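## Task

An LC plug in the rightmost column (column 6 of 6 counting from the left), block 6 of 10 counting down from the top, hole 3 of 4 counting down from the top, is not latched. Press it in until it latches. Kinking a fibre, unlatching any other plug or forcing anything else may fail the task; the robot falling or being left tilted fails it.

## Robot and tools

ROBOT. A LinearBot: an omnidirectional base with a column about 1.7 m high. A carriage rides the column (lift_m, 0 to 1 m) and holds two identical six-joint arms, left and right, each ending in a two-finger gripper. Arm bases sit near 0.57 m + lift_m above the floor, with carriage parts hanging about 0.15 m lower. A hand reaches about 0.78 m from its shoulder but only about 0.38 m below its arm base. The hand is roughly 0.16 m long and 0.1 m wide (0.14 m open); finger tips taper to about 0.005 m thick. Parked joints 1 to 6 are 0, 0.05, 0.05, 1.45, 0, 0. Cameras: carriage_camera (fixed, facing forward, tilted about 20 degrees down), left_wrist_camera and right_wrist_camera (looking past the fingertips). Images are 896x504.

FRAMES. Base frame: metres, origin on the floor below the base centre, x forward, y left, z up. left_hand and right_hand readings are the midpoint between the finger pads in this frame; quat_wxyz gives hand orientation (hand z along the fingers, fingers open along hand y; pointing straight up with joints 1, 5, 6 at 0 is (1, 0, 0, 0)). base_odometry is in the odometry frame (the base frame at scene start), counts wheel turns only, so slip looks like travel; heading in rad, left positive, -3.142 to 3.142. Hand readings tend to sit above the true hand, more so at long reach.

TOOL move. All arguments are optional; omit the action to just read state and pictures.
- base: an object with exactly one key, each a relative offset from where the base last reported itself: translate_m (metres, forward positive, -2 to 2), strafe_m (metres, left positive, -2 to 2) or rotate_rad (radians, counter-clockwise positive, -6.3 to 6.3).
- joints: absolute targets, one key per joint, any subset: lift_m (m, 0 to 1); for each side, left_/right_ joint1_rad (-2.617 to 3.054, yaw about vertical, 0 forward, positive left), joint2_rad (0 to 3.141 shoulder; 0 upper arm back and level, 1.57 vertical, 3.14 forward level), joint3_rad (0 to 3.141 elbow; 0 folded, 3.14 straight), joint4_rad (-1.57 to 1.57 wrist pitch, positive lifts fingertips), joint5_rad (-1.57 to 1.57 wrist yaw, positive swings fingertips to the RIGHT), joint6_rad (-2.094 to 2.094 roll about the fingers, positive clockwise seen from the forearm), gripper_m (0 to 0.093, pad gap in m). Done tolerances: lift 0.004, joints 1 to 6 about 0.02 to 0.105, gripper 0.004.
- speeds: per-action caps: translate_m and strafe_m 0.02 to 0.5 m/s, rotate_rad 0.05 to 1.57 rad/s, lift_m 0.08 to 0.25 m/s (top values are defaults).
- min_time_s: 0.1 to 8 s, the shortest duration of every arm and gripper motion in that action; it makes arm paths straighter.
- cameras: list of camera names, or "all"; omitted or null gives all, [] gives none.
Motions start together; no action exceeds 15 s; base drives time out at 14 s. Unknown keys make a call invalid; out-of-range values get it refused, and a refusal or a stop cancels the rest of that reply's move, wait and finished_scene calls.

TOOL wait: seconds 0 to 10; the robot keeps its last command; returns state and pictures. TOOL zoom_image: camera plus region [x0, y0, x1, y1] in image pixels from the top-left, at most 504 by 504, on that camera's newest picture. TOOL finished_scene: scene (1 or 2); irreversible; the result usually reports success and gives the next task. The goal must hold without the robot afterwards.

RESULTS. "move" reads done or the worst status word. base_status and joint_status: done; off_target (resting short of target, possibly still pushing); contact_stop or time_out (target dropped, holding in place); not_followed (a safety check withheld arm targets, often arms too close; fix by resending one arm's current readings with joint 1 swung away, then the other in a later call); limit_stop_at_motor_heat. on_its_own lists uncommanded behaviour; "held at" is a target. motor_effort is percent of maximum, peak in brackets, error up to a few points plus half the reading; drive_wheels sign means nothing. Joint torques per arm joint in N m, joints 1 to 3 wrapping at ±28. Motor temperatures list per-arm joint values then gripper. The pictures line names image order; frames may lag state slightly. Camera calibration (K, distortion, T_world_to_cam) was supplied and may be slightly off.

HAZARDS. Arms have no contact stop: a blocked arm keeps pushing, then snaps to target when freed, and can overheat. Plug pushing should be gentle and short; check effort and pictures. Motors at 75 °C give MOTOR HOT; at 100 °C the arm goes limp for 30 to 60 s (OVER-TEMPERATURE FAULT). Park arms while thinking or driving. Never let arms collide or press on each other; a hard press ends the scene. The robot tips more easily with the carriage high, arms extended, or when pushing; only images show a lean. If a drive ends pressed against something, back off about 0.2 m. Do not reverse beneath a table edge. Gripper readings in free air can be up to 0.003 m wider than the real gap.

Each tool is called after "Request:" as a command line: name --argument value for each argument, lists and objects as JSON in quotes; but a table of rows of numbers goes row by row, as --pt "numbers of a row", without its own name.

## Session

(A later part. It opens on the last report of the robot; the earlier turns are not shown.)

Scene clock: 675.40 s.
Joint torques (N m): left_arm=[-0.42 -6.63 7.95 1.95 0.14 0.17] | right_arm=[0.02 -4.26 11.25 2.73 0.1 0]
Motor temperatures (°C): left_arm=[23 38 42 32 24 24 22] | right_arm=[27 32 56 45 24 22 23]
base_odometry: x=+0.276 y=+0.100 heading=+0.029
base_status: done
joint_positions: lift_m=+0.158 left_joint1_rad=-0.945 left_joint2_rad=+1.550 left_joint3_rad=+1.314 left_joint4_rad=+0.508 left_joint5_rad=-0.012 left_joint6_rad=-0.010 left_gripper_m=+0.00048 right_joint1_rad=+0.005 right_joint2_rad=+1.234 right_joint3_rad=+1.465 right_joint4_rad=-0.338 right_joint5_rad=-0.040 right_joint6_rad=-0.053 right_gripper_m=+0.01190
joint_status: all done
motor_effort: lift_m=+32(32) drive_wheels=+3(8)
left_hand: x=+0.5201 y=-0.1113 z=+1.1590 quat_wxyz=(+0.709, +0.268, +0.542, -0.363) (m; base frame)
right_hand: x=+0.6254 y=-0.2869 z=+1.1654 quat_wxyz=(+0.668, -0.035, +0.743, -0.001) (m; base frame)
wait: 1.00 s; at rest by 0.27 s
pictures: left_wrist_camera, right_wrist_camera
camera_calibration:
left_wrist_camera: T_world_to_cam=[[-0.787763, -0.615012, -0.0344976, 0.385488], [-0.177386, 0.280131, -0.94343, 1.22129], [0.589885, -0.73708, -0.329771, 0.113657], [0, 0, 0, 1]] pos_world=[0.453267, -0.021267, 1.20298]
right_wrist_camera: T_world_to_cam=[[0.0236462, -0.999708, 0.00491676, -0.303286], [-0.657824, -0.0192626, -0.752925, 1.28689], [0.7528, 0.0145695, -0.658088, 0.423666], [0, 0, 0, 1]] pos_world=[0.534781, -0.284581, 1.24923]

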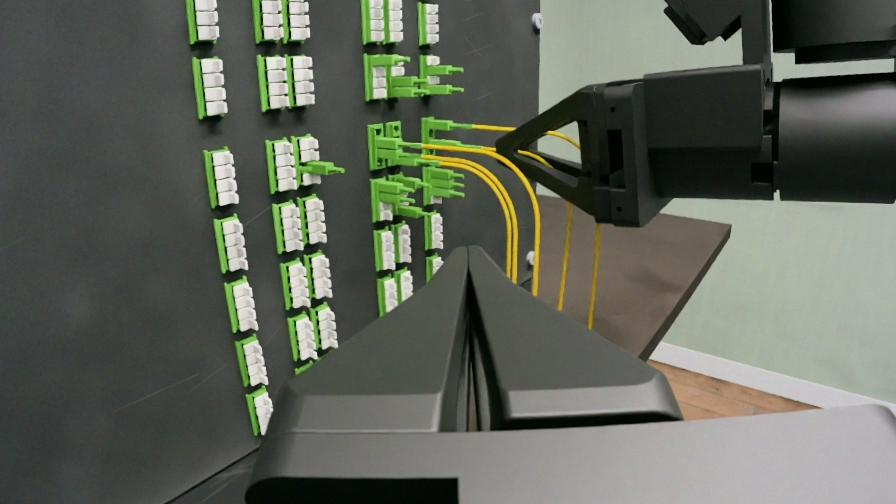

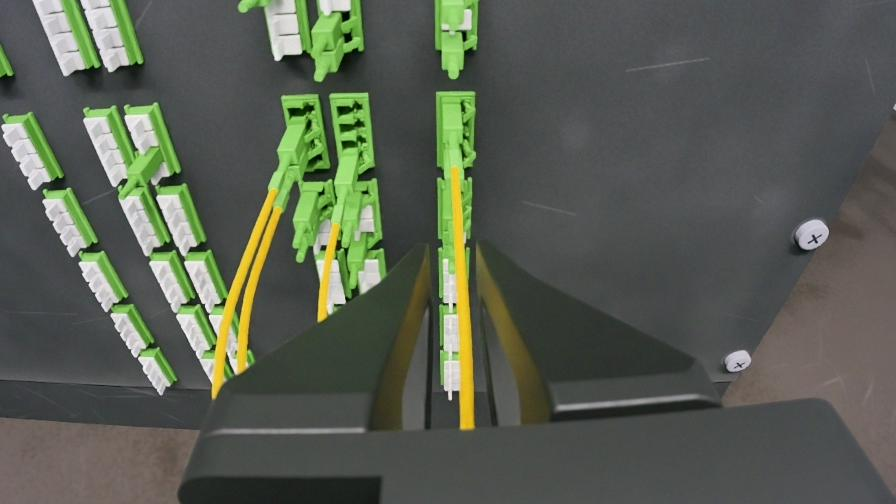

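Request:
move --cameras '["left_wrist_camera", "right_wrist_camera"]'

Scene clock: 701.80 s.
Joint torques (N m): left_arm=[-0.42 -6.6 7.95 1.96 0.13 0.18] | right_arm=[0.03 -4.27 11.19 2.73 0.1 -0.01]
Motor temperatures (°C): left_arm=[23 38 42 33 24 24 22] | right_arm=[26 32 57 45 24 22 23]
base_odometry: x=+0.276 y=+0.100 heading=+0.029
base_status: done
joint_positions: lift_m=+0.158 left_joint1_rad=-0.945 left_joint2_rad=+1.550 left_joint3_rad=+1.314 left_joint4_rad=+0.508 left_joint5_rad=-0.012 left_joint6_rad=-0.010 left_gripper_m=+0.00048 right_joint1_rad=+0.005 right_joint2_rad=+1.234 right_joint3_rad=+1.465 right_joint4_rad=-0.338 right_joint5_rad=-0.040 right_joint6_rad=-0.053 right_gripper_m=+0.01190
joint_status: all done
motor_effort: lift_m=+32(32) drive_wheels=+3(8)
left_hand: x=+0.5201 y=-0.1113 z=+1.1590 quat_wxyz=(+0.709, +0.268, +0.542, -0.363) (m; base frame)
right_hand: x=+0.6254 y=-0.2869 z=+1.1654 quat_wxyz=(+0.668, -0.035, +0.743, -0.001) (m; base frame)
pictures: left_wrist_camera, right_wrist_camera
camera_calibration:
left_wrist_camera: T_world_to_cam=[[-0.787763, -0.615012, -0.0344976, 0.385488], [-0.177386, 0.280131, -0.94343, 1.22129], [0.589885, -0.73708, -0.329771, 0.113657], [0, 0, 0, 1]] pos_world=[0.453267, -0.021267, 1.20298]
right_wrist_camera: T_world_to_cam=[[0.0236462, -0.999708, 0.00491676, -0.303286], [-0.657824, -0.0192626, -0.752925, 1.28689], [0.7528, 0.0145695, -0.658088, 0.423666], [0, 0, 0, 1]] pos_world=[0.534781, -0.284581, 1.24923]

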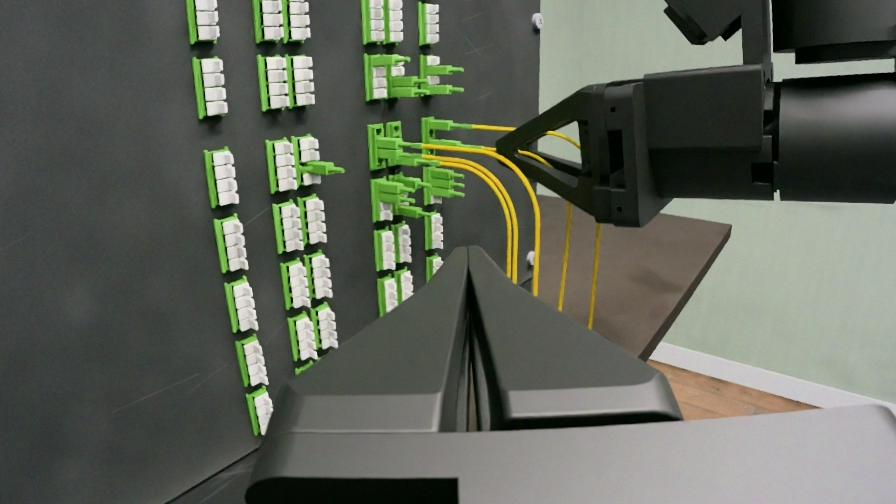

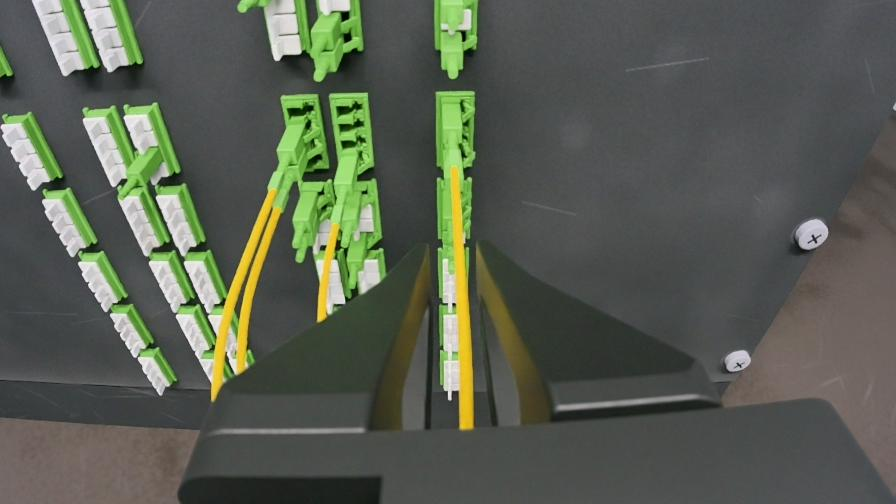

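Request:
move --base '{"translate_m": 0.024}' --speeds '{"translate_m": 0.04}' --cameras '[]'

Request:
wait --seconds 1.0 --cameras '["left_wrist_camera", "right_wrist_camera"]'

Request:
zoom_image --camera "left_wrist_camera" --region '[400, 95, 560, 195]'

Request:
zoom_image --camera "right_wrist_camera" --region '[400, 100, 520, 300]'

Scene clock: 705.20 s.
Joint torques (N m): left_arm=[-0.34 -6.6 7.91 1.96 0.13 0.18] | right_arm=[0.1 -4.37 11.18 2.72 0.1 0]
Motor temperatures (°C): left_arm=[23 38 42 33 24 24 22] | right_arm=[26 32 57 45 24 22 23]
move: done
base_odometry: x=+0.300 y=+0.101 heading=+0.030
base_status: done
joint_positions: lift_m=+0.158 left_joint1_rad=-0.946 left_joint2_rad=+1.550 left_joint3_rad=+1.314 left_joint4_rad=+0.508 left_joint5_rad=-0.012 left_joint6_rad=-0.010 left_gripper_m=+0.00048 right_joint1_rad=+0.005 right_joint2_rad=+1.234 right_joint3_rad=+1.465 right_joint4_rad=-0.337 right_joint5_rad=-0.040 right_joint6_rad=-0.053 right_gripper_m=+0.01190
joint_status: not commanded
motor_effort: lift_m=+32(32) drive_wheels=-3(8)
left_hand: x=+0.5196 y=-0.1117 z=+1.1590 quat_wxyz=(+0.709, +0.269, +0.542, -0.363) (m; base frame)
right_hand: x=+0.6255 y=-0.2869 z=+1.1656 quat_wxyz=(+0.668, -0.035, +0.743, -0.001) (m; base frame)
pictures: none
No camera images: "cameras" was empty.

Scene clock: 706.20 s.
Joint torques (N m): left_arm=[-0.32 -6.63 7.95 1.96 0.13 0.18] | right_arm=[0.02 -4.31 11.19 2.72 0.1 -0.01]
Motor temperatures (°C): left_arm=[23 38 42 33 24 24 22] | right_arm=[26 32 57 45 24 22 23]
base_odometry: x=+0.300 y=+0.101 heading=+0.030
base_status: done
joint_positions: lift_m=+0.158 left_joint1_rad=-0.946 left_joint2_rad=+1.550 left_joint3_rad=+1.314 left_joint4_rad=+0.508 left_joint5_rad=-0.012 left_joint6_rad=-0.010 left_gripper_m=+0.00048 right_joint1_rad=+0.005 right_joint2_rad=+1.234 right_joint3_rad=+1.465 right_joint4_rad=-0.337 right_joint5_rad=-0.040 right_joint6_rad=-0.053 right_gripper_m=+0.01190
joint_status: not commanded
motor_effort: lift_m=+32(32) drive_wheels=-3(8)
left_hand: x=+0.5196 y=-0.1117 z=+1.1590 quat_wxyz=(+0.709, +0.269, +0.542, -0.363) (m; base frame)
right_hand: x=+0.6255 y=-0.2869 z=+1.1656 quat_wxyz=(+0.668, -0.035, +0.743, -0.001) (m; base frame)
wait: 1.00 s; at rest by 0.27 s
pictures: left_wrist_camera, right_wrist_camera
camera_calibration:
left_wrist_camera: T_world_to_cam=[[-0.788701, -0.613803, -0.0345943, 0.385552], [-0.176881, 0.280454, -0.943429, 1.22108], [0.588782, -0.737965, -0.329764, 0.114145], [0, 0, 0, 1]] pos_world=[0.452864, -0.0215675, 1.20298]
right_wrist_camera: T_world_to_cam=[[0.0235775, -0.99971, 0.0048595, -0.303179], [-0.657238, -0.019163, -0.753439, 1.28739], [0.753314, 0.0145704, -0.6575, 0.422786], [0, 0, 0, 1]] pos_world=[0.534783, -0.284581, 1.24943]

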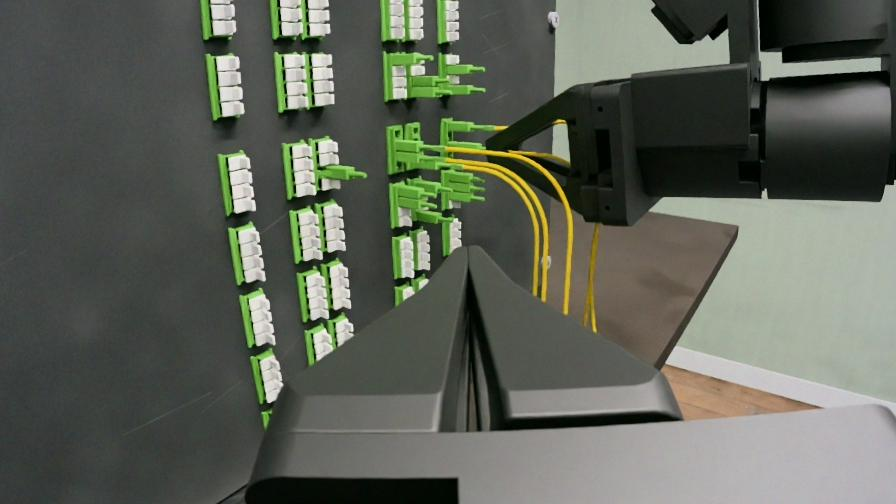

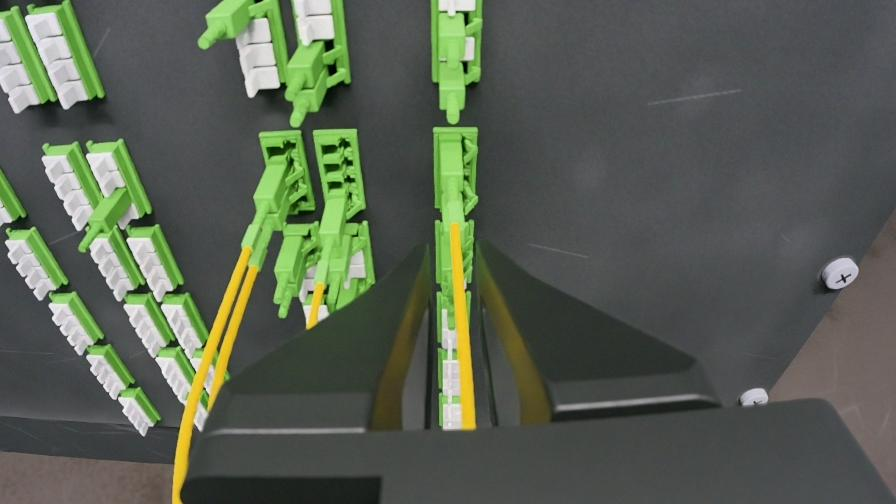

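Scaled by 3.150 from the camera's 896x504 image, which has a finer 1280x720 frame.

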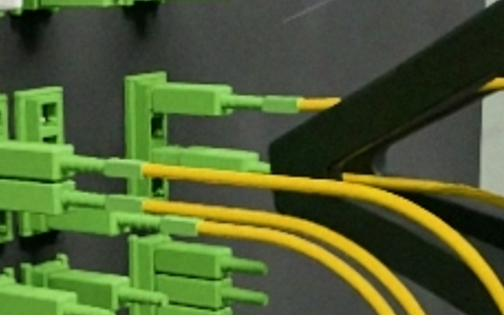

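Scaled by 2.520 from the camera's 896x504 image, which has a finer 1280x720 frame.

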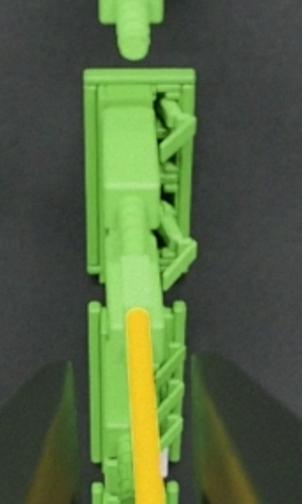

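Request:
move --joints '{"right_gripper_m": 0.006}' --min_time_s 1.0 --cameras '["left_wrist_camera", "right_wrist_camera"]'

Request:
zoom_image --camera "left_wrist_camera" --region '[400, 95, 560, 195]'

Request:
zoom_image --camera "right_wrist_camera" --region '[400, 180, 520, 400]'

Scene clock: 722.97 s.
Joint torques (N m): left_arm=[-0.32 -6.63 7.95 1.95 0.13 0.18] | right_arm=[0.02 -4.26 11.21 2.73 0.1 -0.01]
Motor temperatures (°C): left_arm=[23 38 43 33 24 24 22] | right_arm=[26 32 57 45 24 22 23]
move: done
base_odometry: x=+0.300 y=+0.101 heading=+0.030
base_status: not commanded
joint_positions: lift_m=+0.158 left_joint1_rad=-0.946 left_joint2_rad=+1.550 left_joint3_rad=+1.314 left_joint4_rad=+0.508 left_joint5_rad=-0.012 left_joint6_rad=-0.010 left_gripper_m=+0.00048 right_joint1_rad=+0.005 right_joint2_rad=+1.234 right_joint3_rad=+1.465 right_joint4_rad=-0.337 right_joint5_rad=-0.040 right_joint6_rad=-0.053 right_gripper_m=+0.00611
joint_status: all done
motor_effort: lift_m=+32(32) drive_wheels=-3(3)
left_hand: x=+0.5196 y=-0.1117 z=+1.1590 quat_wxyz=(+0.709, +0.269, +0.542, -0.363) (m; base frame)
right_hand: x=+0.6255 y=-0.2869 z=+1.1656 quat_wxyz=(+0.668, -0.035, +0.743, -0.001) (m; base frame)
pictures: left_wrist_camera, right_wrist_camera
camera_calibration:
left_wrist_camera: T_world_to_cam=[[-0.788701, -0.613803, -0.0345943, 0.385552], [-0.176881, 0.280454, -0.943429, 1.22108], [0.588782, -0.737965, -0.329764, 0.114145], [0, 0, 0, 1]] pos_world=[0.452864, -0.0215675, 1.20298]
right_wrist_camera: T_world_to_cam=[[0.0235775, -0.99971, 0.0048595, -0.303179], [-0.657238, -0.019163, -0.753439, 1.28739], [0.753314, 0.0145704, -0.6575, 0.422786], [0, 0, 0, 1]] pos_world=[0.534783, -0.284581, 1.24943]

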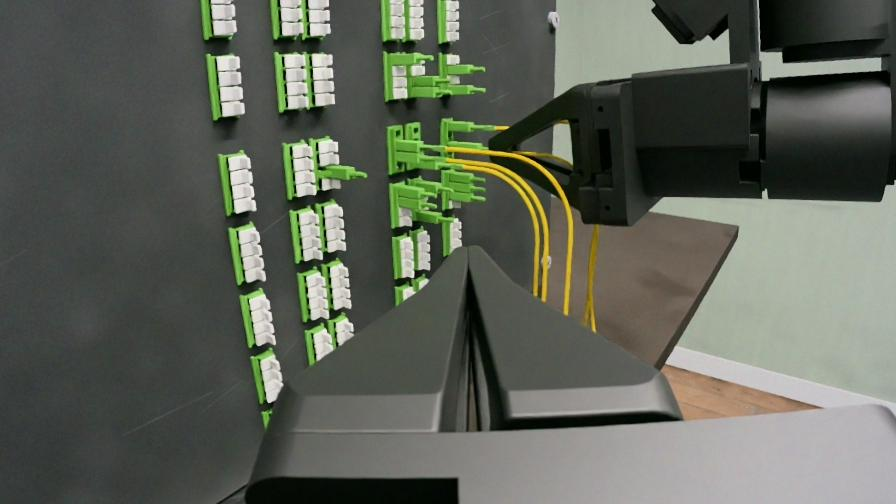

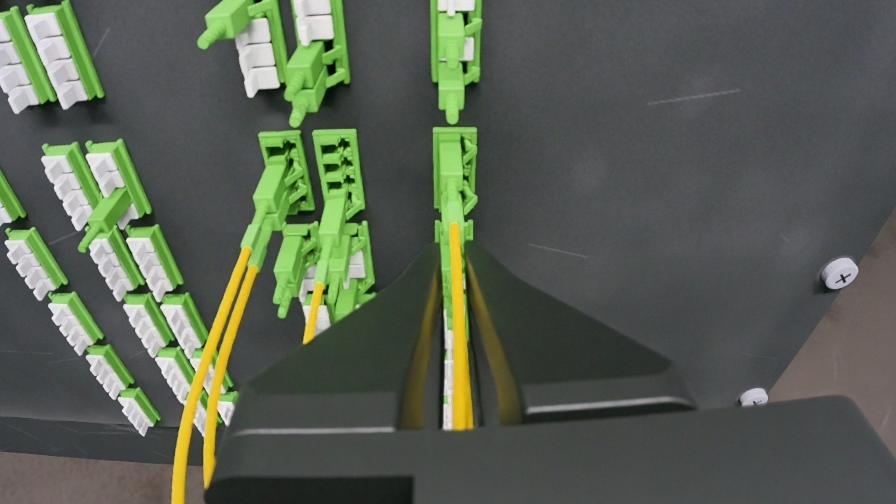

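Scaled by 3.150 from the camera's 896x504 image, which has a finer 1280x720 frame.

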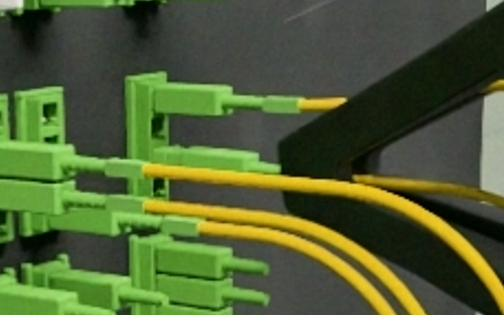

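Scaled by 2.291 from the camera's 896x504 image, which has a finer 1280x720 frame.

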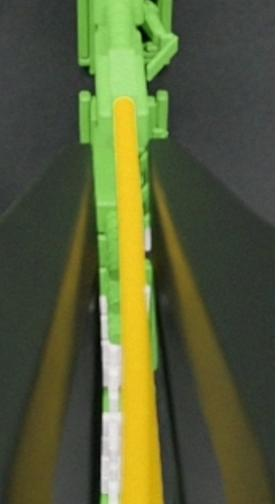

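Request:
zoom_image --camera "left_wrist_camera" --region '[470, 90, 650, 330]'

Request:
zoom_image --camera "right_wrist_camera" --region '[400, 300, 520, 504]'

Scaled by 2.100 from the camera's 896x504 image, which has a finer 1280x720 frame.

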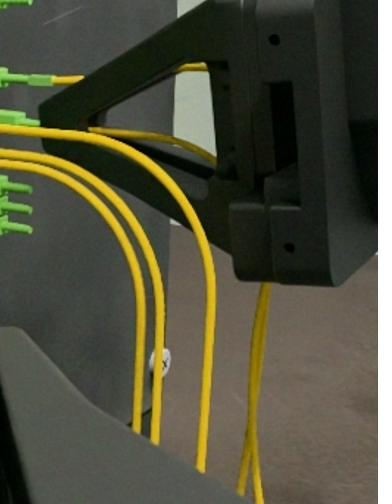

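Scaled by 2.471 from the camera's 896x504 image, which has a finer 1280x720 frame.

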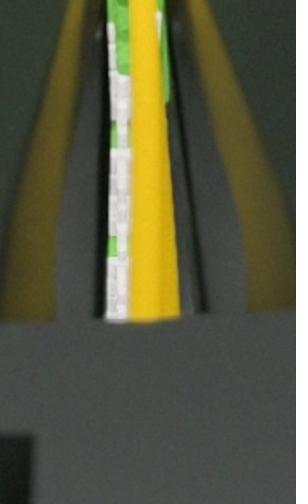

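Request:
move --base '{"translate_m": 0.008}' --speeds '{"translate_m": 0.03}' --cameras '[]'

Request:
wait --seconds 1.0 --cameras '["left_wrist_camera", "right_wrist_camera"]'

Request:
zoom_image --camera "left_wrist_camera" --region '[420, 95, 540, 170]'

Request:
zoom_image --camera "right_wrist_camera" --region '[420, 120, 490, 290]'

Scene clock: 739.70 s.
Joint torques (N m): left_arm=[-0.32 -6.63 7.88 1.96 0.12 0.18] | right_arm=[0.01 -4.37 11.23 2.72 0.1 0]
Motor temperatures (°C): left_arm=[23 39 43 33 24 24 22] | right_arm=[26 32 57 46 24 22 23]
move: done
base_odometry: x=+0.308 y=+0.101 heading=+0.030
base_status: done
joint_positions: lift_m=+0.158 left_joint1_rad=-0.946 left_joint2_rad=+1.550 left_joint3_rad=+1.314 left_joint4_rad=+0.507 left_joint5_rad=-0.012 left_joint6_rad=-0.010 left_gripper_m=+0.00048 right_joint1_rad=+0.005 right_joint2_rad=+1.235 right_joint3_rad=+1.465 right_joint4_rad=-0.338 right_joint5_rad=-0.040 right_joint6_rad=-0.053 right_gripper_m=+0.00611
joint_status: not commanded
motor_effort: lift_m=+32(32) drive_wheels=-2(12)
left_hand: x=+0.5196 y=-0.1117 z=+1.1589 quat_wxyz=(+0.709, +0.269, +0.542, -0.363) (m; base frame)
right_hand: x=+0.6257 y=-0.2869 z=+1.1652 quat_wxyz=(+0.668, -0.035, +0.743, -0.001) (m; base frame)
pictures: none
No camera images: "cameras" was empty.

Scene clock: 740.70 s.
Joint torques (N m): left_arm=[-0.34 -6.57 7.95 1.96 0.13 0.18] | right_arm=[0.03 -4.33 11.21 2.73 0.1 0]
Motor temperatures (°C): left_arm=[23 39 43 33 24 24 22] | right_arm=[26 32 57 46 24 22 23]
base_odometry: x=+0.308 y=+0.101 heading=+0.030
base_status: done
joint_positions: lift_m=+0.158 left_joint1_rad=-0.946 left_joint2_rad=+1.550 left_joint3_rad=+1.314 left_joint4_rad=+0.507 left_joint5_rad=-0.012 left_joint6_rad=-0.010 left_gripper_m=+0.00048 right_joint1_rad=+0.005 right_joint2_rad=+1.235 right_joint3_rad=+1.465 right_joint4_rad=-0.338 right_joint5_rad=-0.040 right_joint6_rad=-0.053 right_gripper_m=+0.00611
joint_status: not commanded
motor_effort: lift_m=+32(32) drive_wheels=-2(12)
left_hand: x=+0.5196 y=-0.1117 z=+1.1589 quat_wxyz=(+0.709, +0.269, +0.542, -0.363) (m; base frame)
right_hand: x=+0.6257 y=-0.2869 z=+1.1652 quat_wxyz=(+0.668, -0.035, +0.743, -0.001) (m; base frame)
wait: 1.00 s; at rest by 0.27 s
pictures: left_wrist_camera, right_wrist_camera
camera_calibration:
left_wrist_camera: T_world_to_cam=[[-0.788678, -0.61383, -0.0346379, 0.385591], [-0.177097, 0.280771, -0.943294, 1.22092], [0.588748, -0.737821, -0.330145, 0.11459], [0, 0, 0, 1]] pos_world=[0.452863, -0.0215662, 1.20288]
right_wrist_camera: T_world_to_cam=[[0.0236491, -0.999708, 0.00490697, -0.303282], [-0.658143, -0.0192633, -0.752647, 1.28683], [0.752522, 0.0145699, -0.658406, 0.423923], [0, 0, 0, 1]] pos_world=[0.53508, -0.284581, 1.24913]

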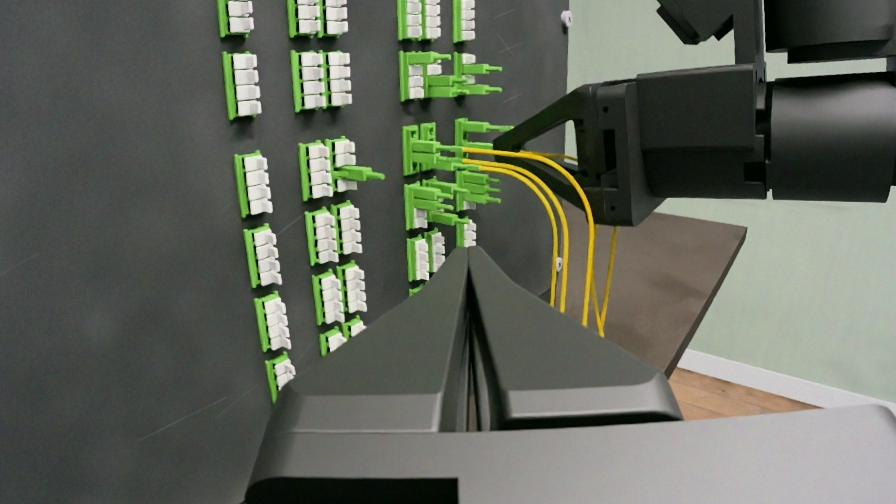

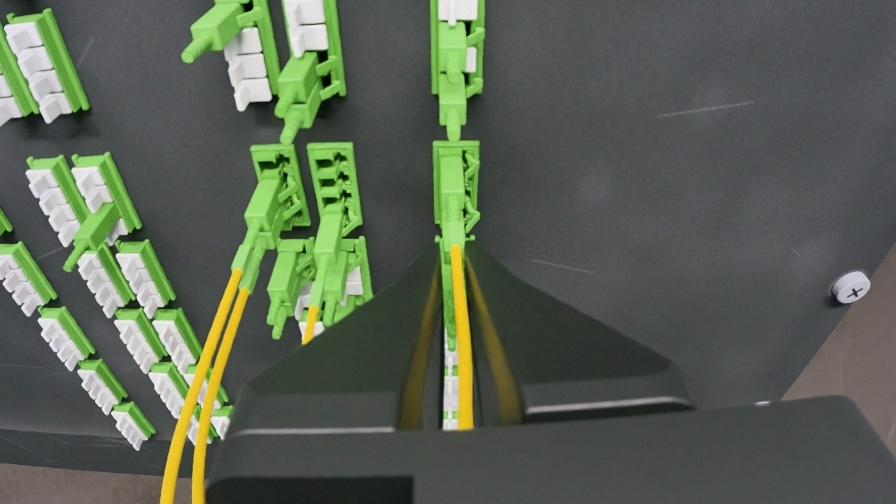

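Scaled by 4.200 from the camera's 896x504 image, which has a finer 1280x720 frame.

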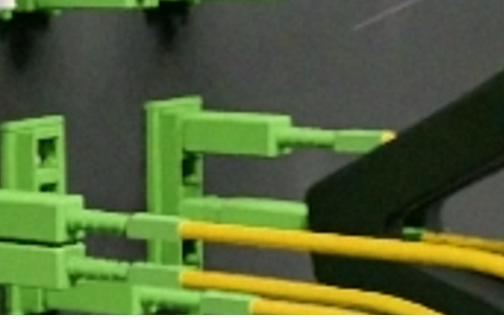

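Scaled by 2.965 from the camera's 896x504 image, which has a finer 1280x720 frame.

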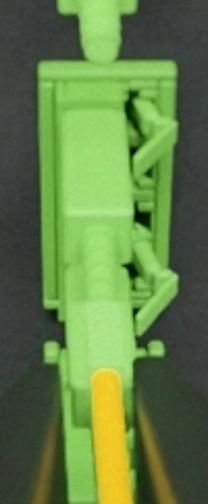

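Request:
zoom_image --camera "right_wrist_camera" --region '[434, 180, 474, 260]'

Request:
zoom_image --camera "left_wrist_camera" --region '[450, 105, 530, 165]'

Scaled by 6.300 from the camera's 896x504 image, which has a finer 1280x720 frame.

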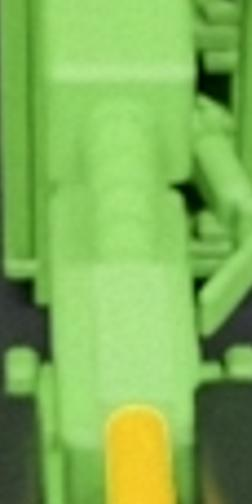

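Scaled by 6.300 from the camera's 896x504 image, which has a finer 1280x720 frame.

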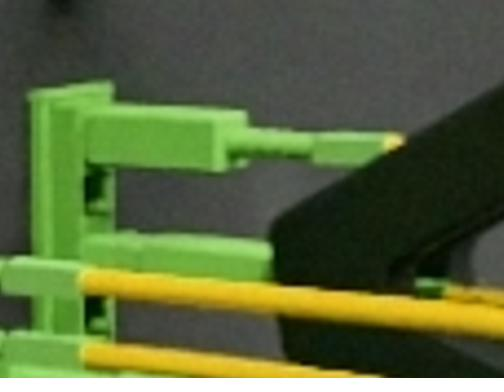

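Request:
move --joints '{"right_gripper_m": 0.0038}' --min_time_s 1.0 --cameras '["left_wrist_camera", "right_wrist_camera"]'

Request:
zoom_image --camera "right_wrist_camera" --region '[434, 180, 474, 260]'

Request:
zoom_image --camera "left_wrist_camera" --region '[450, 105, 530, 165]'

Scene clock: 756.73 s.
Joint torques (N m): left_arm=[-0.32 -6.6 7.95 1.96 0.13 0.18] | right_arm=[0.02 -4.33 11.19 2.73 0.1 0]
Motor temperatures (°C): left_arm=[23 39 43 34 24 24 22] | right_arm=[26 32 57 46 24 22 23]
move: done
base_odometry: x=+0.308 y=+0.101 heading=+0.030
base_status: not commanded
joint_positions: lift_m=+0.158 left_joint1_rad=-0.946 left_joint2_rad=+1.550 left_joint3_rad=+1.314 left_joint4_rad=+0.507 left_joint5_rad=-0.012 left_joint6_rad=-0.010 left_gripper_m=+0.00048 right_joint1_rad=+0.005 right_joint2_rad=+1.235 right_joint3_rad=+1.465 right_joint4_rad=-0.338 right_joint5_rad=-0.040 right_joint6_rad=-0.053 right_gripper_m=+0.00391
joint_status: all done
motor_effort: lift_m=+32(32) drive_wheels=-2(2)
left_hand: x=+0.5196 y=-0.1117 z=+1.1589 quat_wxyz=(+0.709, +0.269, +0.542, -0.363) (m; base frame)
right_hand: x=+0.6257 y=-0.2869 z=+1.1652 quat_wxyz=(+0.668, -0.035, +0.743, -0.001) (m; base frame)
pictures: left_wrist_camera, right_wrist_camera
camera_calibration:
left_wrist_camera: T_world_to_cam=[[-0.788678, -0.61383, -0.0346379, 0.385591], [-0.177097, 0.280771, -0.943294, 1.22092], [0.588748, -0.737821, -0.330145, 0.11459], [0, 0, 0, 1]] pos_world=[0.452863, -0.0215662, 1.20288]
right_wrist_camera: T_world_to_cam=[[0.0236491, -0.999708, 0.00490697, -0.303282], [-0.658143, -0.0192633, -0.752647, 1.28683], [0.752522, 0.0145699, -0.658406, 0.423923], [0, 0, 0, 1]] pos_world=[0.53508, -0.284581, 1.24913]

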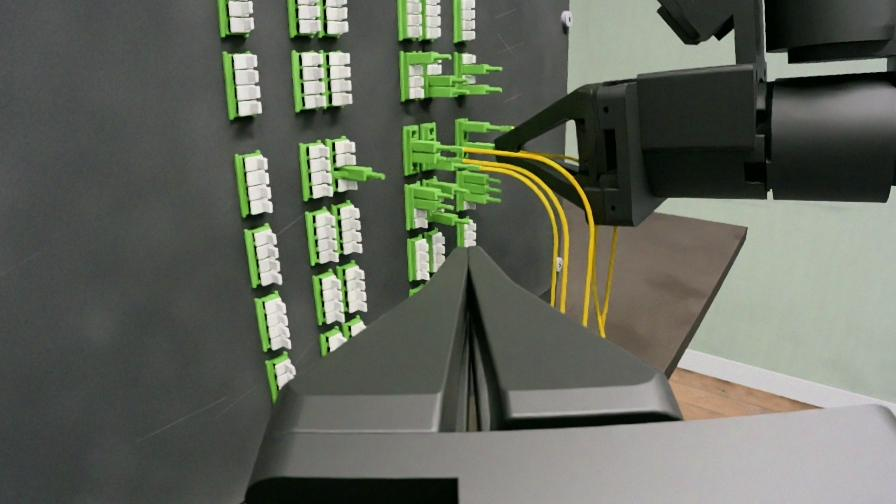

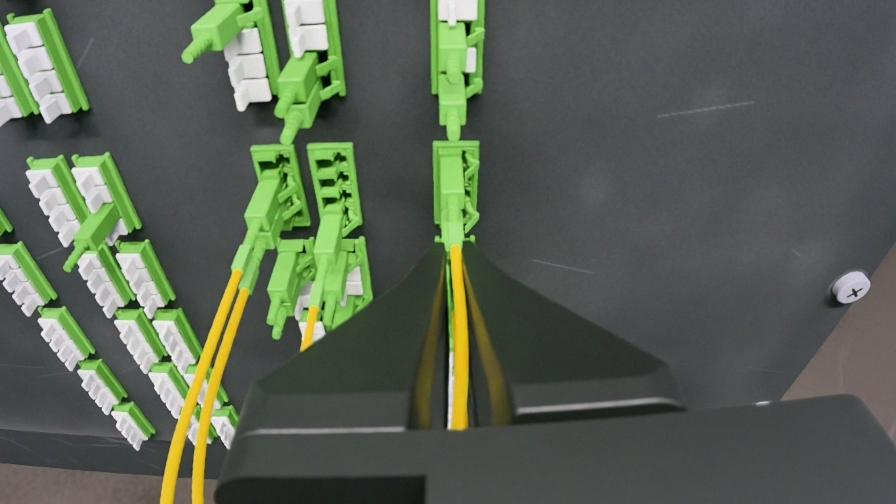

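Scaled by 6.300 from the camera's 896x504 image, which has a finer 1280x720 frame.

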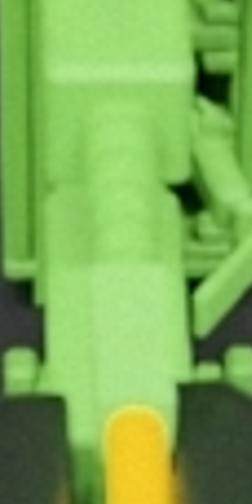

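Scaled by 6.300 from the camera's 896x504 image, which has a finer 1280x720 frame.

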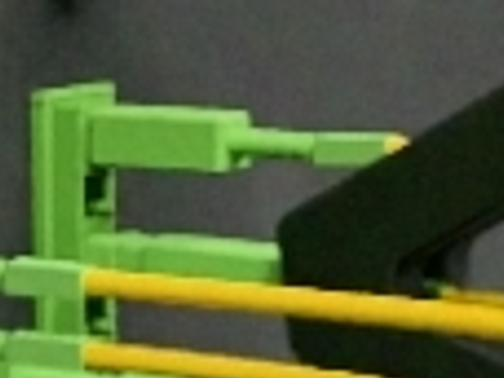

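Request:
move --base '{"translate_m": 0.004}' --speeds '{"translate_m": 0.02}' --cameras '[]'

Request:
wait --seconds 0.8 --cameras '["left_wrist_camera", "right_wrist_camera"]'

Request:
zoom_image --camera "right_wrist_camera" --region '[434, 190, 474, 270]'

Request:
zoom_image --camera "left_wrist_camera" --region '[455, 105, 535, 165]'

Scene clock: 769.77 s.
Joint torques (N m): left_arm=[-0.34 -6.64 7.98 1.96 0.13 0.18] | right_arm=[0.03 -4.36 11.28 2.71 0.11 -0.01]
Motor temperatures (°C): left_arm=[23 39 43 34 24 24 22] | right_arm=[26 32 57 46 24 22 23]
move: done
base_odometry: x=+0.312 y=+0.101 heading=+0.030
base_status: done
joint_positions: lift_m=+0.158 left_joint1_rad=-0.946 left_joint2_rad=+1.550 left_joint3_rad=+1.314 left_joint4_rad=+0.507 left_joint5_rad=-0.011 left_joint6_rad=-0.010 left_gripper_m=+0.00048 right_joint1_rad=+0.005 right_joint2_rad=+1.235 right_joint3_rad=+1.465 right_joint4_rad=-0.338 right_joint5_rad=-0.040 right_joint6_rad=-0.053 right_gripper_m=+0.00391
joint_status: not commanded
motor_effort: lift_m=+32(32) drive_wheels=-2(9)
left_hand: x=+0.5195 y=-0.1118 z=+1.1588 quat_wxyz=(+0.708, +0.269, +0.542, -0.363) (m; base frame)
right_hand: x=+0.6257 y=-0.2869 z=+1.1651 quat_wxyz=(+0.668, -0.035, +0.743, -0.001) (m; base frame)
pictures: none
No camera images: "cameras" was empty.

Scene clock: 770.57 s.
Joint torques (N m): left_arm=[-0.32 -6.58 7.95 1.96 0.13 0.17] | right_arm=[0.03 -4.31 11.18 2.74 0.09 -0.01]
Motor temperatures (°C): left_arm=[23 39 43 34 24 24 22] | right_arm=[26 32 57 46 24 22 23]
base_odometry: x=+0.312 y=+0.101 heading=+0.030
base_status: done
joint_positions: lift_m=+0.158 left_joint1_rad=-0.946 left_joint2_rad=+1.550 left_joint3_rad=+1.314 left_joint4_rad=+0.507 left_joint5_rad=-0.011 left_joint6_rad=-0.010 left_gripper_m=+0.00048 right_joint1_rad=+0.005 right_joint2_rad=+1.235 right_joint3_rad=+1.465 right_joint4_rad=-0.338 right_joint5_rad=-0.040 right_joint6_rad=-0.053 right_gripper_m=+0.00391
joint_status: not commanded
motor_effort: lift_m=+32(32) drive_wheels=-2(9)
left_hand: x=+0.5195 y=-0.1118 z=+1.1588 quat_wxyz=(+0.708, +0.269, +0.542, -0.363) (m; base frame)
right_hand: x=+0.6257 y=-0.2869 z=+1.1651 quat_wxyz=(+0.668, -0.035, +0.743, -0.001) (m; base frame)
wait: 0.80 s; at rest by 0.27 s
pictures: left_wrist_camera, right_wrist_camera
camera_calibration:
left_wrist_camera: T_world_to_cam=[[-0.788903, -0.613533, -0.0347784, 0.385806], [-0.177075, 0.281155, -0.943184, 1.22082], [0.588453, -0.737922, -0.330446, 0.11501], [0, 0, 0, 1]] pos_world=[0.452862, -0.0216651, 1.20288]
right_wrist_camera: T_world_to_cam=[[0.0236497, -0.999708, 0.0048982, -0.303273], [-0.658412, -0.0192624, -0.752411, 1.28667], [0.752286, 0.0145693, -0.658676, 0.424245], [0, 0, 0, 1]] pos_world=[0.535179, -0.284581, 1.24903]

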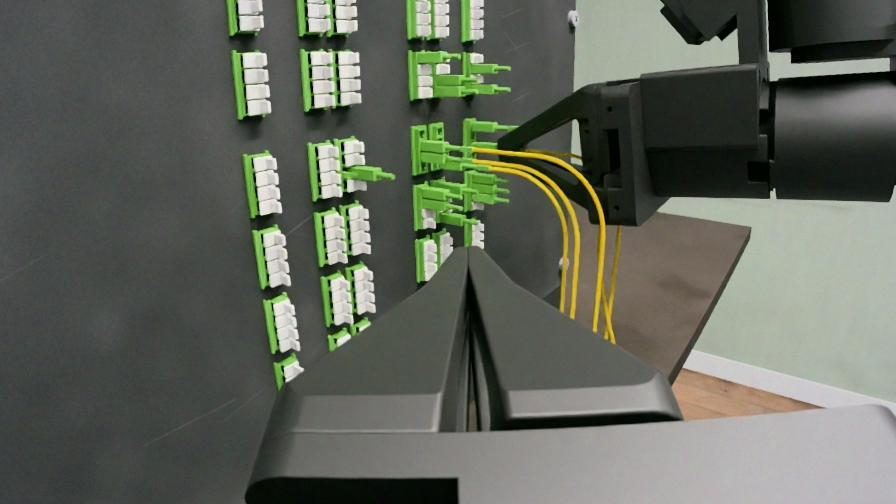

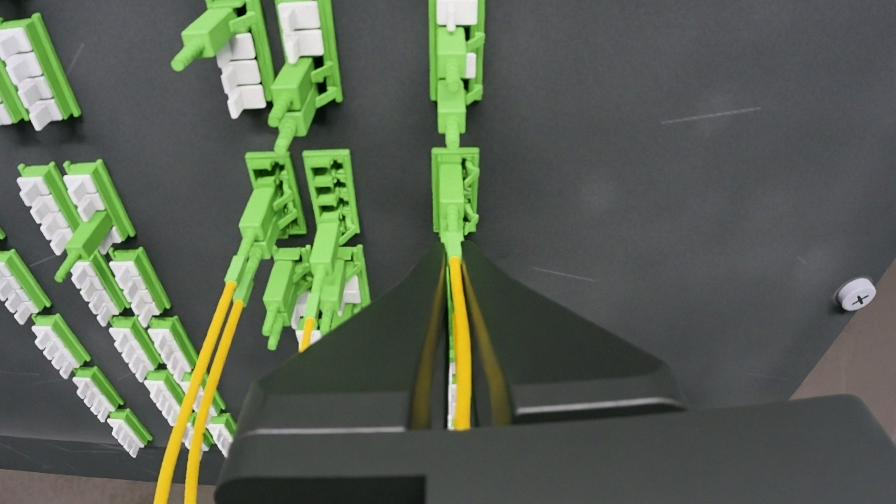

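Scaled by 6.300 from the camera's 896x504 image, which has a finer 1280x720 frame.

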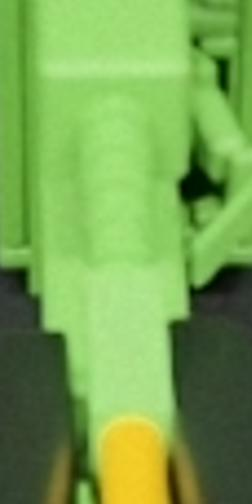

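Scaled by 6.300 from the camera's 896x504 image, which has a finer 1280x720 frame.

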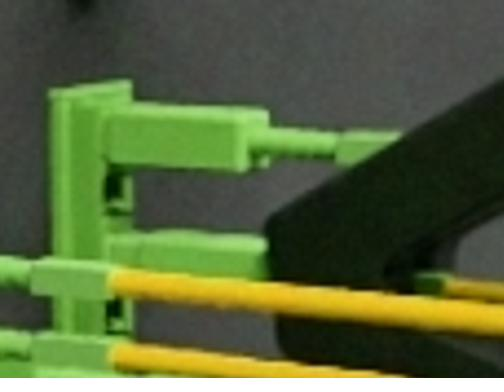

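Request:
move --base '{"translate_m": 0.003}' --speeds '{"translate_m": 0.02}' --cameras '[]'

Request:
wait --seconds 0.8 --cameras '["left_wrist_camera", "right_wrist_camera"]'

Request:
zoom_image --camera "right_wrist_camera" --region '[434, 190, 474, 270]'

Request:
zoom_image --camera "left_wrist_camera" --region '[455, 105, 535, 165]'

Scene clock: 776.03 s.
Joint torques (N m): left_arm=[-0.29 -6.61 7.98 1.97 0.12 0.18] | right_arm=[0.06 -4.07 11.11 2.75 0.1 0]
Motor temperatures (°C): left_arm=[23 39 43 34 24 24 22] | right_arm=[26 32 58 46 24 22 23]
move: done
base_odometry: x=+0.315 y=+0.102 heading=+0.031
base_status: done
joint_positions: lift_m=+0.158 left_joint1_rad=-0.946 left_joint2_rad=+1.550 left_joint3_rad=+1.314 left_joint4_rad=+0.507 left_joint5_rad=-0.011 left_joint6_rad=-0.010 left_gripper_m=+0.00048 right_joint1_rad=+0.005 right_joint2_rad=+1.233 right_joint3_rad=+1.465 right_joint4_rad=-0.340 right_joint5_rad=-0.040 right_joint6_rad=-0.053 right_gripper_m=+0.00391
joint_status: not commanded
motor_effort: lift_m=+32(32) drive_wheels=-2(10)
left_hand: x=+0.5195 y=-0.1118 z=+1.1588 quat_wxyz=(+0.708, +0.269, +0.542, -0.363) (m; base frame)
right_hand: x=+0.6249 y=-0.2869 z=+1.1655 quat_wxyz=(+0.668, -0.035, +0.743, -0.001) (m; base frame)
pictures: none
No camera images: "cameras" was empty.

Scene clock: 776.83 s.
Joint torques (N m): left_arm=[-0.32 -6.63 7.97 1.96 0.13 0.18] | right_arm=[0.02 -4.12 11.19 2.75 0.1 -0.01]
Motor temperatures (°C): left_arm=[23 39 43 34 24 24 22] | right_arm=[26 32 58 45 24 22 23]
base_odometry: x=+0.315 y=+0.102 heading=+0.031
base_status: done
joint_positions: lift_m=+0.158 left_joint1_rad=-0.946 left_joint2_rad=+1.550 left_joint3_rad=+1.314 left_joint4_rad=+0.507 left_joint5_rad=-0.011 left_joint6_rad=-0.010 left_gripper_m=+0.00048 right_joint1_rad=+0.005 right_joint2_rad=+1.233 right_joint3_rad=+1.465 right_joint4_rad=-0.340 right_joint5_rad=-0.040 right_joint6_rad=-0.053 right_gripper_m=+0.00391
joint_status: not commanded
motor_effort: lift_m=+32(32) drive_wheels=-2(10)
left_hand: x=+0.5195 y=-0.1118 z=+1.1588 quat_wxyz=(+0.708, +0.269, +0.542, -0.363) (m; base frame)
right_hand: x=+0.6249 y=-0.2869 z=+1.1655 quat_wxyz=(+0.668, -0.035, +0.743, -0.001) (m; base frame)
wait: 0.80 s; at rest by 0.27 s
pictures: left_wrist_camera, right_wrist_camera
camera_calibration:
left_wrist_camera: T_world_to_cam=[[-0.788903, -0.613533, -0.0347784, 0.385806], [-0.177075, 0.281155, -0.943184, 1.22082], [0.588453, -0.737922, -0.330446, 0.11501], [0, 0, 0, 1]] pos_world=[0.452862, -0.0216651, 1.20288]
right_wrist_camera: T_world_to_cam=[[0.0236491, -0.999708, 0.00490697, -0.303264], [-0.658143, -0.0192633, -0.752647, 1.28653], [0.752522, 0.0145699, -0.658406, 0.424722], [0, 0, 0, 1]] pos_world=[0.53428, -0.284581, 1.24943]

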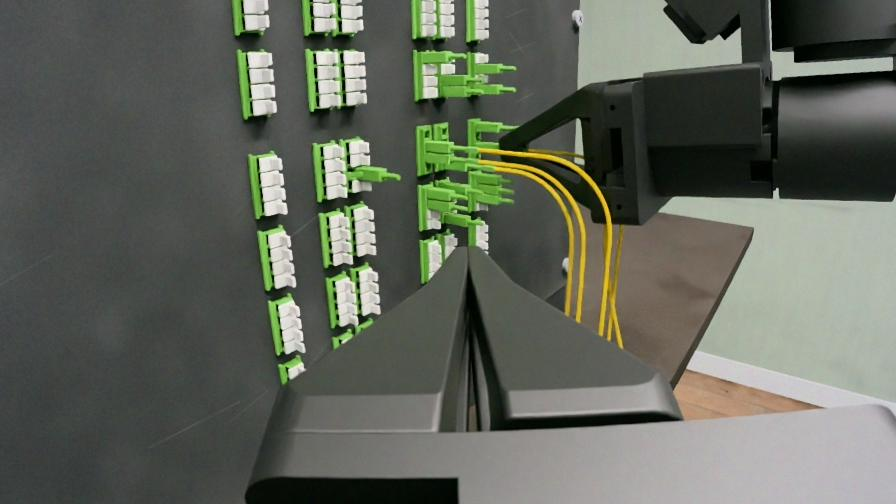

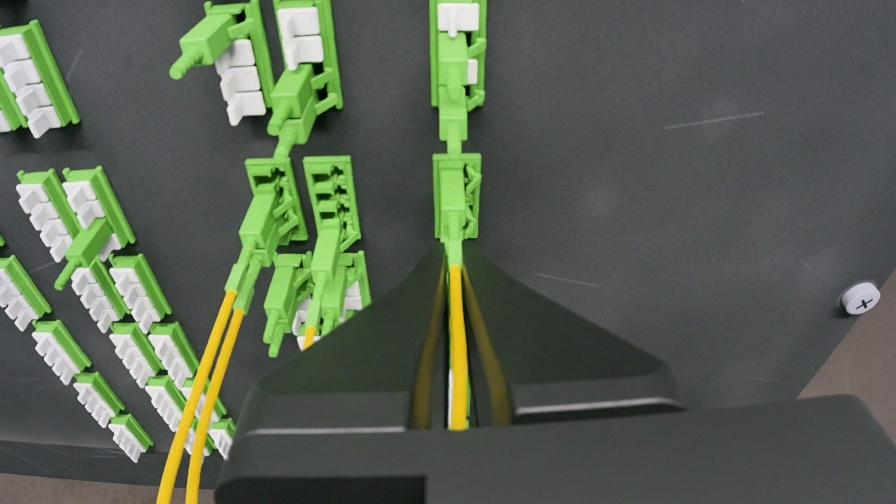

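Scaled by 6.300 from the camera's 896x504 image, which has a finer 1280x720 frame.

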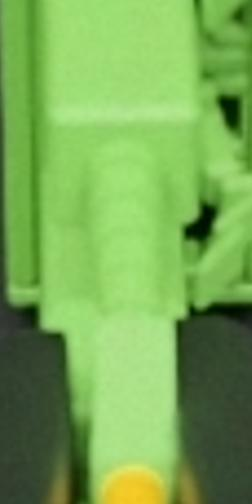

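Scaled by 6.300 from the camera's 896x504 image, which has a finer 1280x720 frame.

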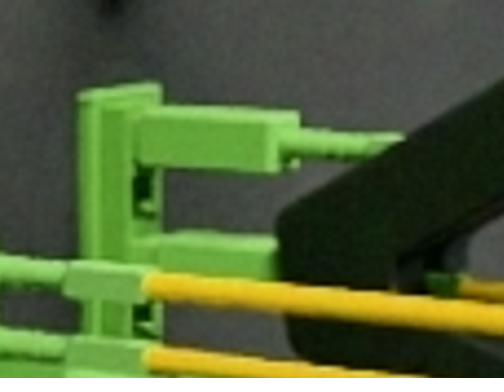

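Request:
move --base '{"translate_m": 0.003}' --speeds '{"translate_m": 0.02}' --cameras '[]'

Request:
wait --seconds 0.8 --cameras '["left_wrist_camera", "right_wrist_camera"]'

Request:
zoom_image --camera "right_wrist_camera" --region '[434, 190, 474, 270]'

Request:
zoom_image --camera "left_wrist_camera" --region '[455, 105, 535, 165]'

Scene clock: 784.87 s.
Joint torques (N m): left_arm=[-0.39 -6.64 7.95 1.96 0.13 0.18] | right_arm=[0.06 -3.47 11.21 2.89 0.12 -0.01]
Motor temperatures (°C): left_arm=[23 39 43 34 24 24 22] | right_arm=[26 32 58 45 24 22 23]
move: done
base_odometry: x=+0.318 y=+0.102 heading=+0.031
base_status: done
joint_positions: lift_m=+0.158 left_joint1_rad=-0.946 left_joint2_rad=+1.550 left_joint3_rad=+1.314 left_joint4_rad=+0.507 left_joint5_rad=-0.011 left_joint6_rad=-0.010 left_gripper_m=+0.00048 right_joint1_rad=+0.005 right_joint2_rad=+1.226 right_joint3_rad=+1.465 right_joint4_rad=-0.351 right_joint5_rad=-0.040 right_joint6_rad=-0.053 right_gripper_m=+0.00391
joint_status: not commanded
motor_effort: lift_m=+32(32) drive_wheels=+4(10)
left_hand: x=+0.5195 y=-0.1118 z=+1.1588 quat_wxyz=(+0.708, +0.269, +0.542, -0.363) (m; base frame)
right_hand: x=+0.6221 y=-0.2869 z=+1.1655 quat_wxyz=(+0.667, -0.035, +0.745, -0.001) (m; base frame)
pictures: none
No camera images: "cameras" was empty.

Scene clock: 785.67 s.
Joint torques (N m): left_arm=[-0.31 -6.63 7.97 1.96 0.12 0.18] | right_arm=[0.02 -3.51 11.15 2.89 0.1 0]
Motor temperatures (°C): left_arm=[23 39 43 34 24 24 22] | right_arm=[26 32 58 45 24 22 23]
base_odometry: x=+0.318 y=+0.102 heading=+0.031
base_status: done
joint_positions: lift_m=+0.158 left_joint1_rad=-0.946 left_joint2_rad=+1.550 left_joint3_rad=+1.314 left_joint4_rad=+0.507 left_joint5_rad=-0.011 left_joint6_rad=-0.010 left_gripper_m=+0.00048 right_joint1_rad=+0.005 right_joint2_rad=+1.226 right_joint3_rad=+1.465 right_joint4_rad=-0.351 right_joint5_rad=-0.040 right_joint6_rad=-0.053 right_gripper_m=+0.00391
joint_status: not commanded
motor_effort: lift_m=+32(32) drive_wheels=+4(10)
left_hand: x=+0.5195 y=-0.1118 z=+1.1588 quat_wxyz=(+0.708, +0.269, +0.542, -0.363) (m; base frame)
right_hand: x=+0.6221 y=-0.2869 z=+1.1655 quat_wxyz=(+0.667, -0.035, +0.745, -0.001) (m; base frame)
wait: 0.80 s; at rest by 0.27 s
pictures: left_wrist_camera, right_wrist_camera
camera_calibration:
left_wrist_camera: T_world_to_cam=[[-0.788903, -0.613533, -0.0347784, 0.385806], [-0.177075, 0.281155, -0.943184, 1.22082], [0.588453, -0.737922, -0.330446, 0.11501], [0, 0, 0, 1]] pos_world=[0.452862, -0.0216651, 1.20288]
right_wrist_camera: T_world_to_cam=[[0.0236675, -0.999708, 0.00481634, -0.303106], [-0.66102, -0.0192632, -0.750121, 1.28363], [0.749995, 0.0145698, -0.661283, 0.431743], [0, 0, 0, 1]] pos_world=[0.531871, -0.284581, 1.24984]

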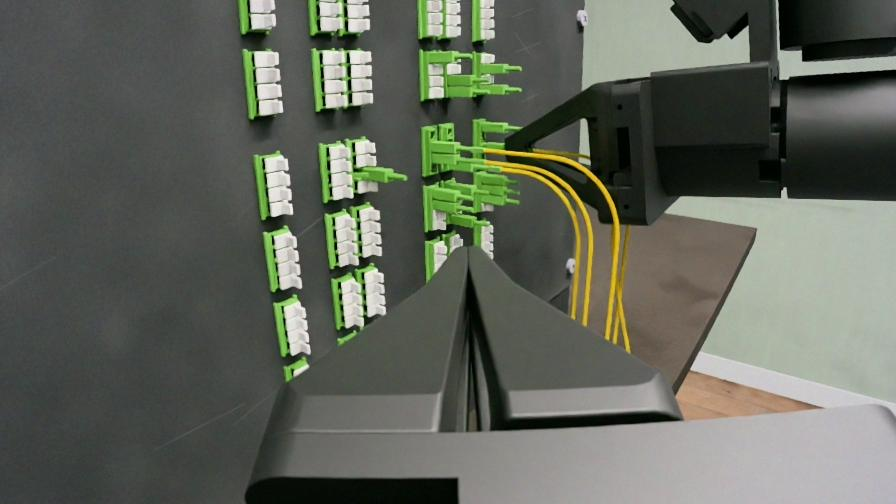

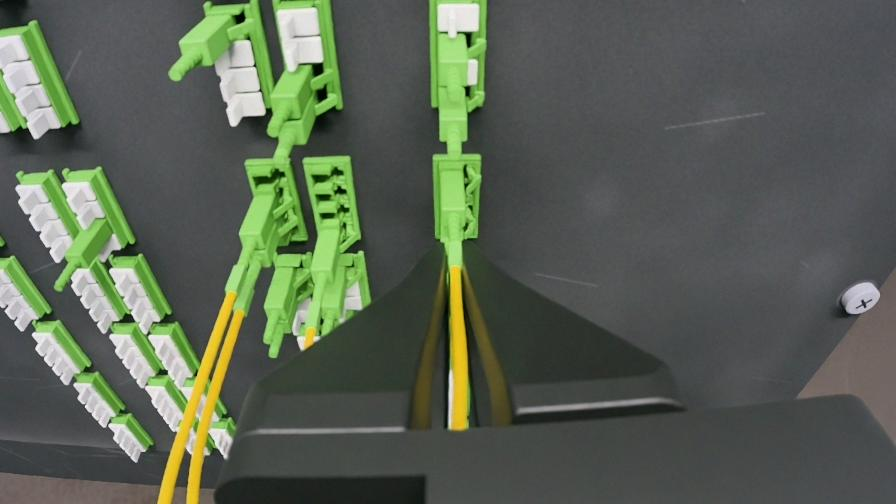

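Scaled by 6.300 from the camera's 896x504 image, which has a finer 1280x720 frame.

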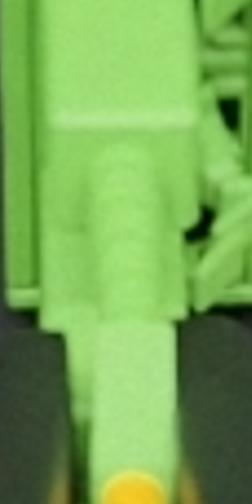

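Scaled by 6.300 from the camera's 896x504 image, which has a finer 1280x720 frame.

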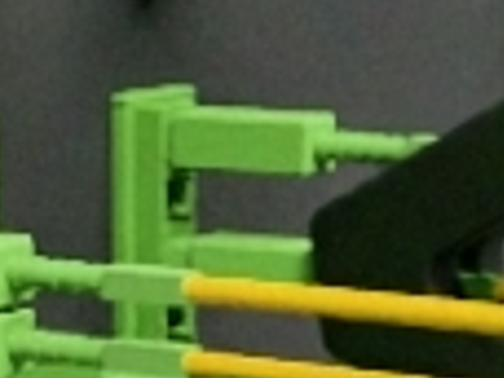

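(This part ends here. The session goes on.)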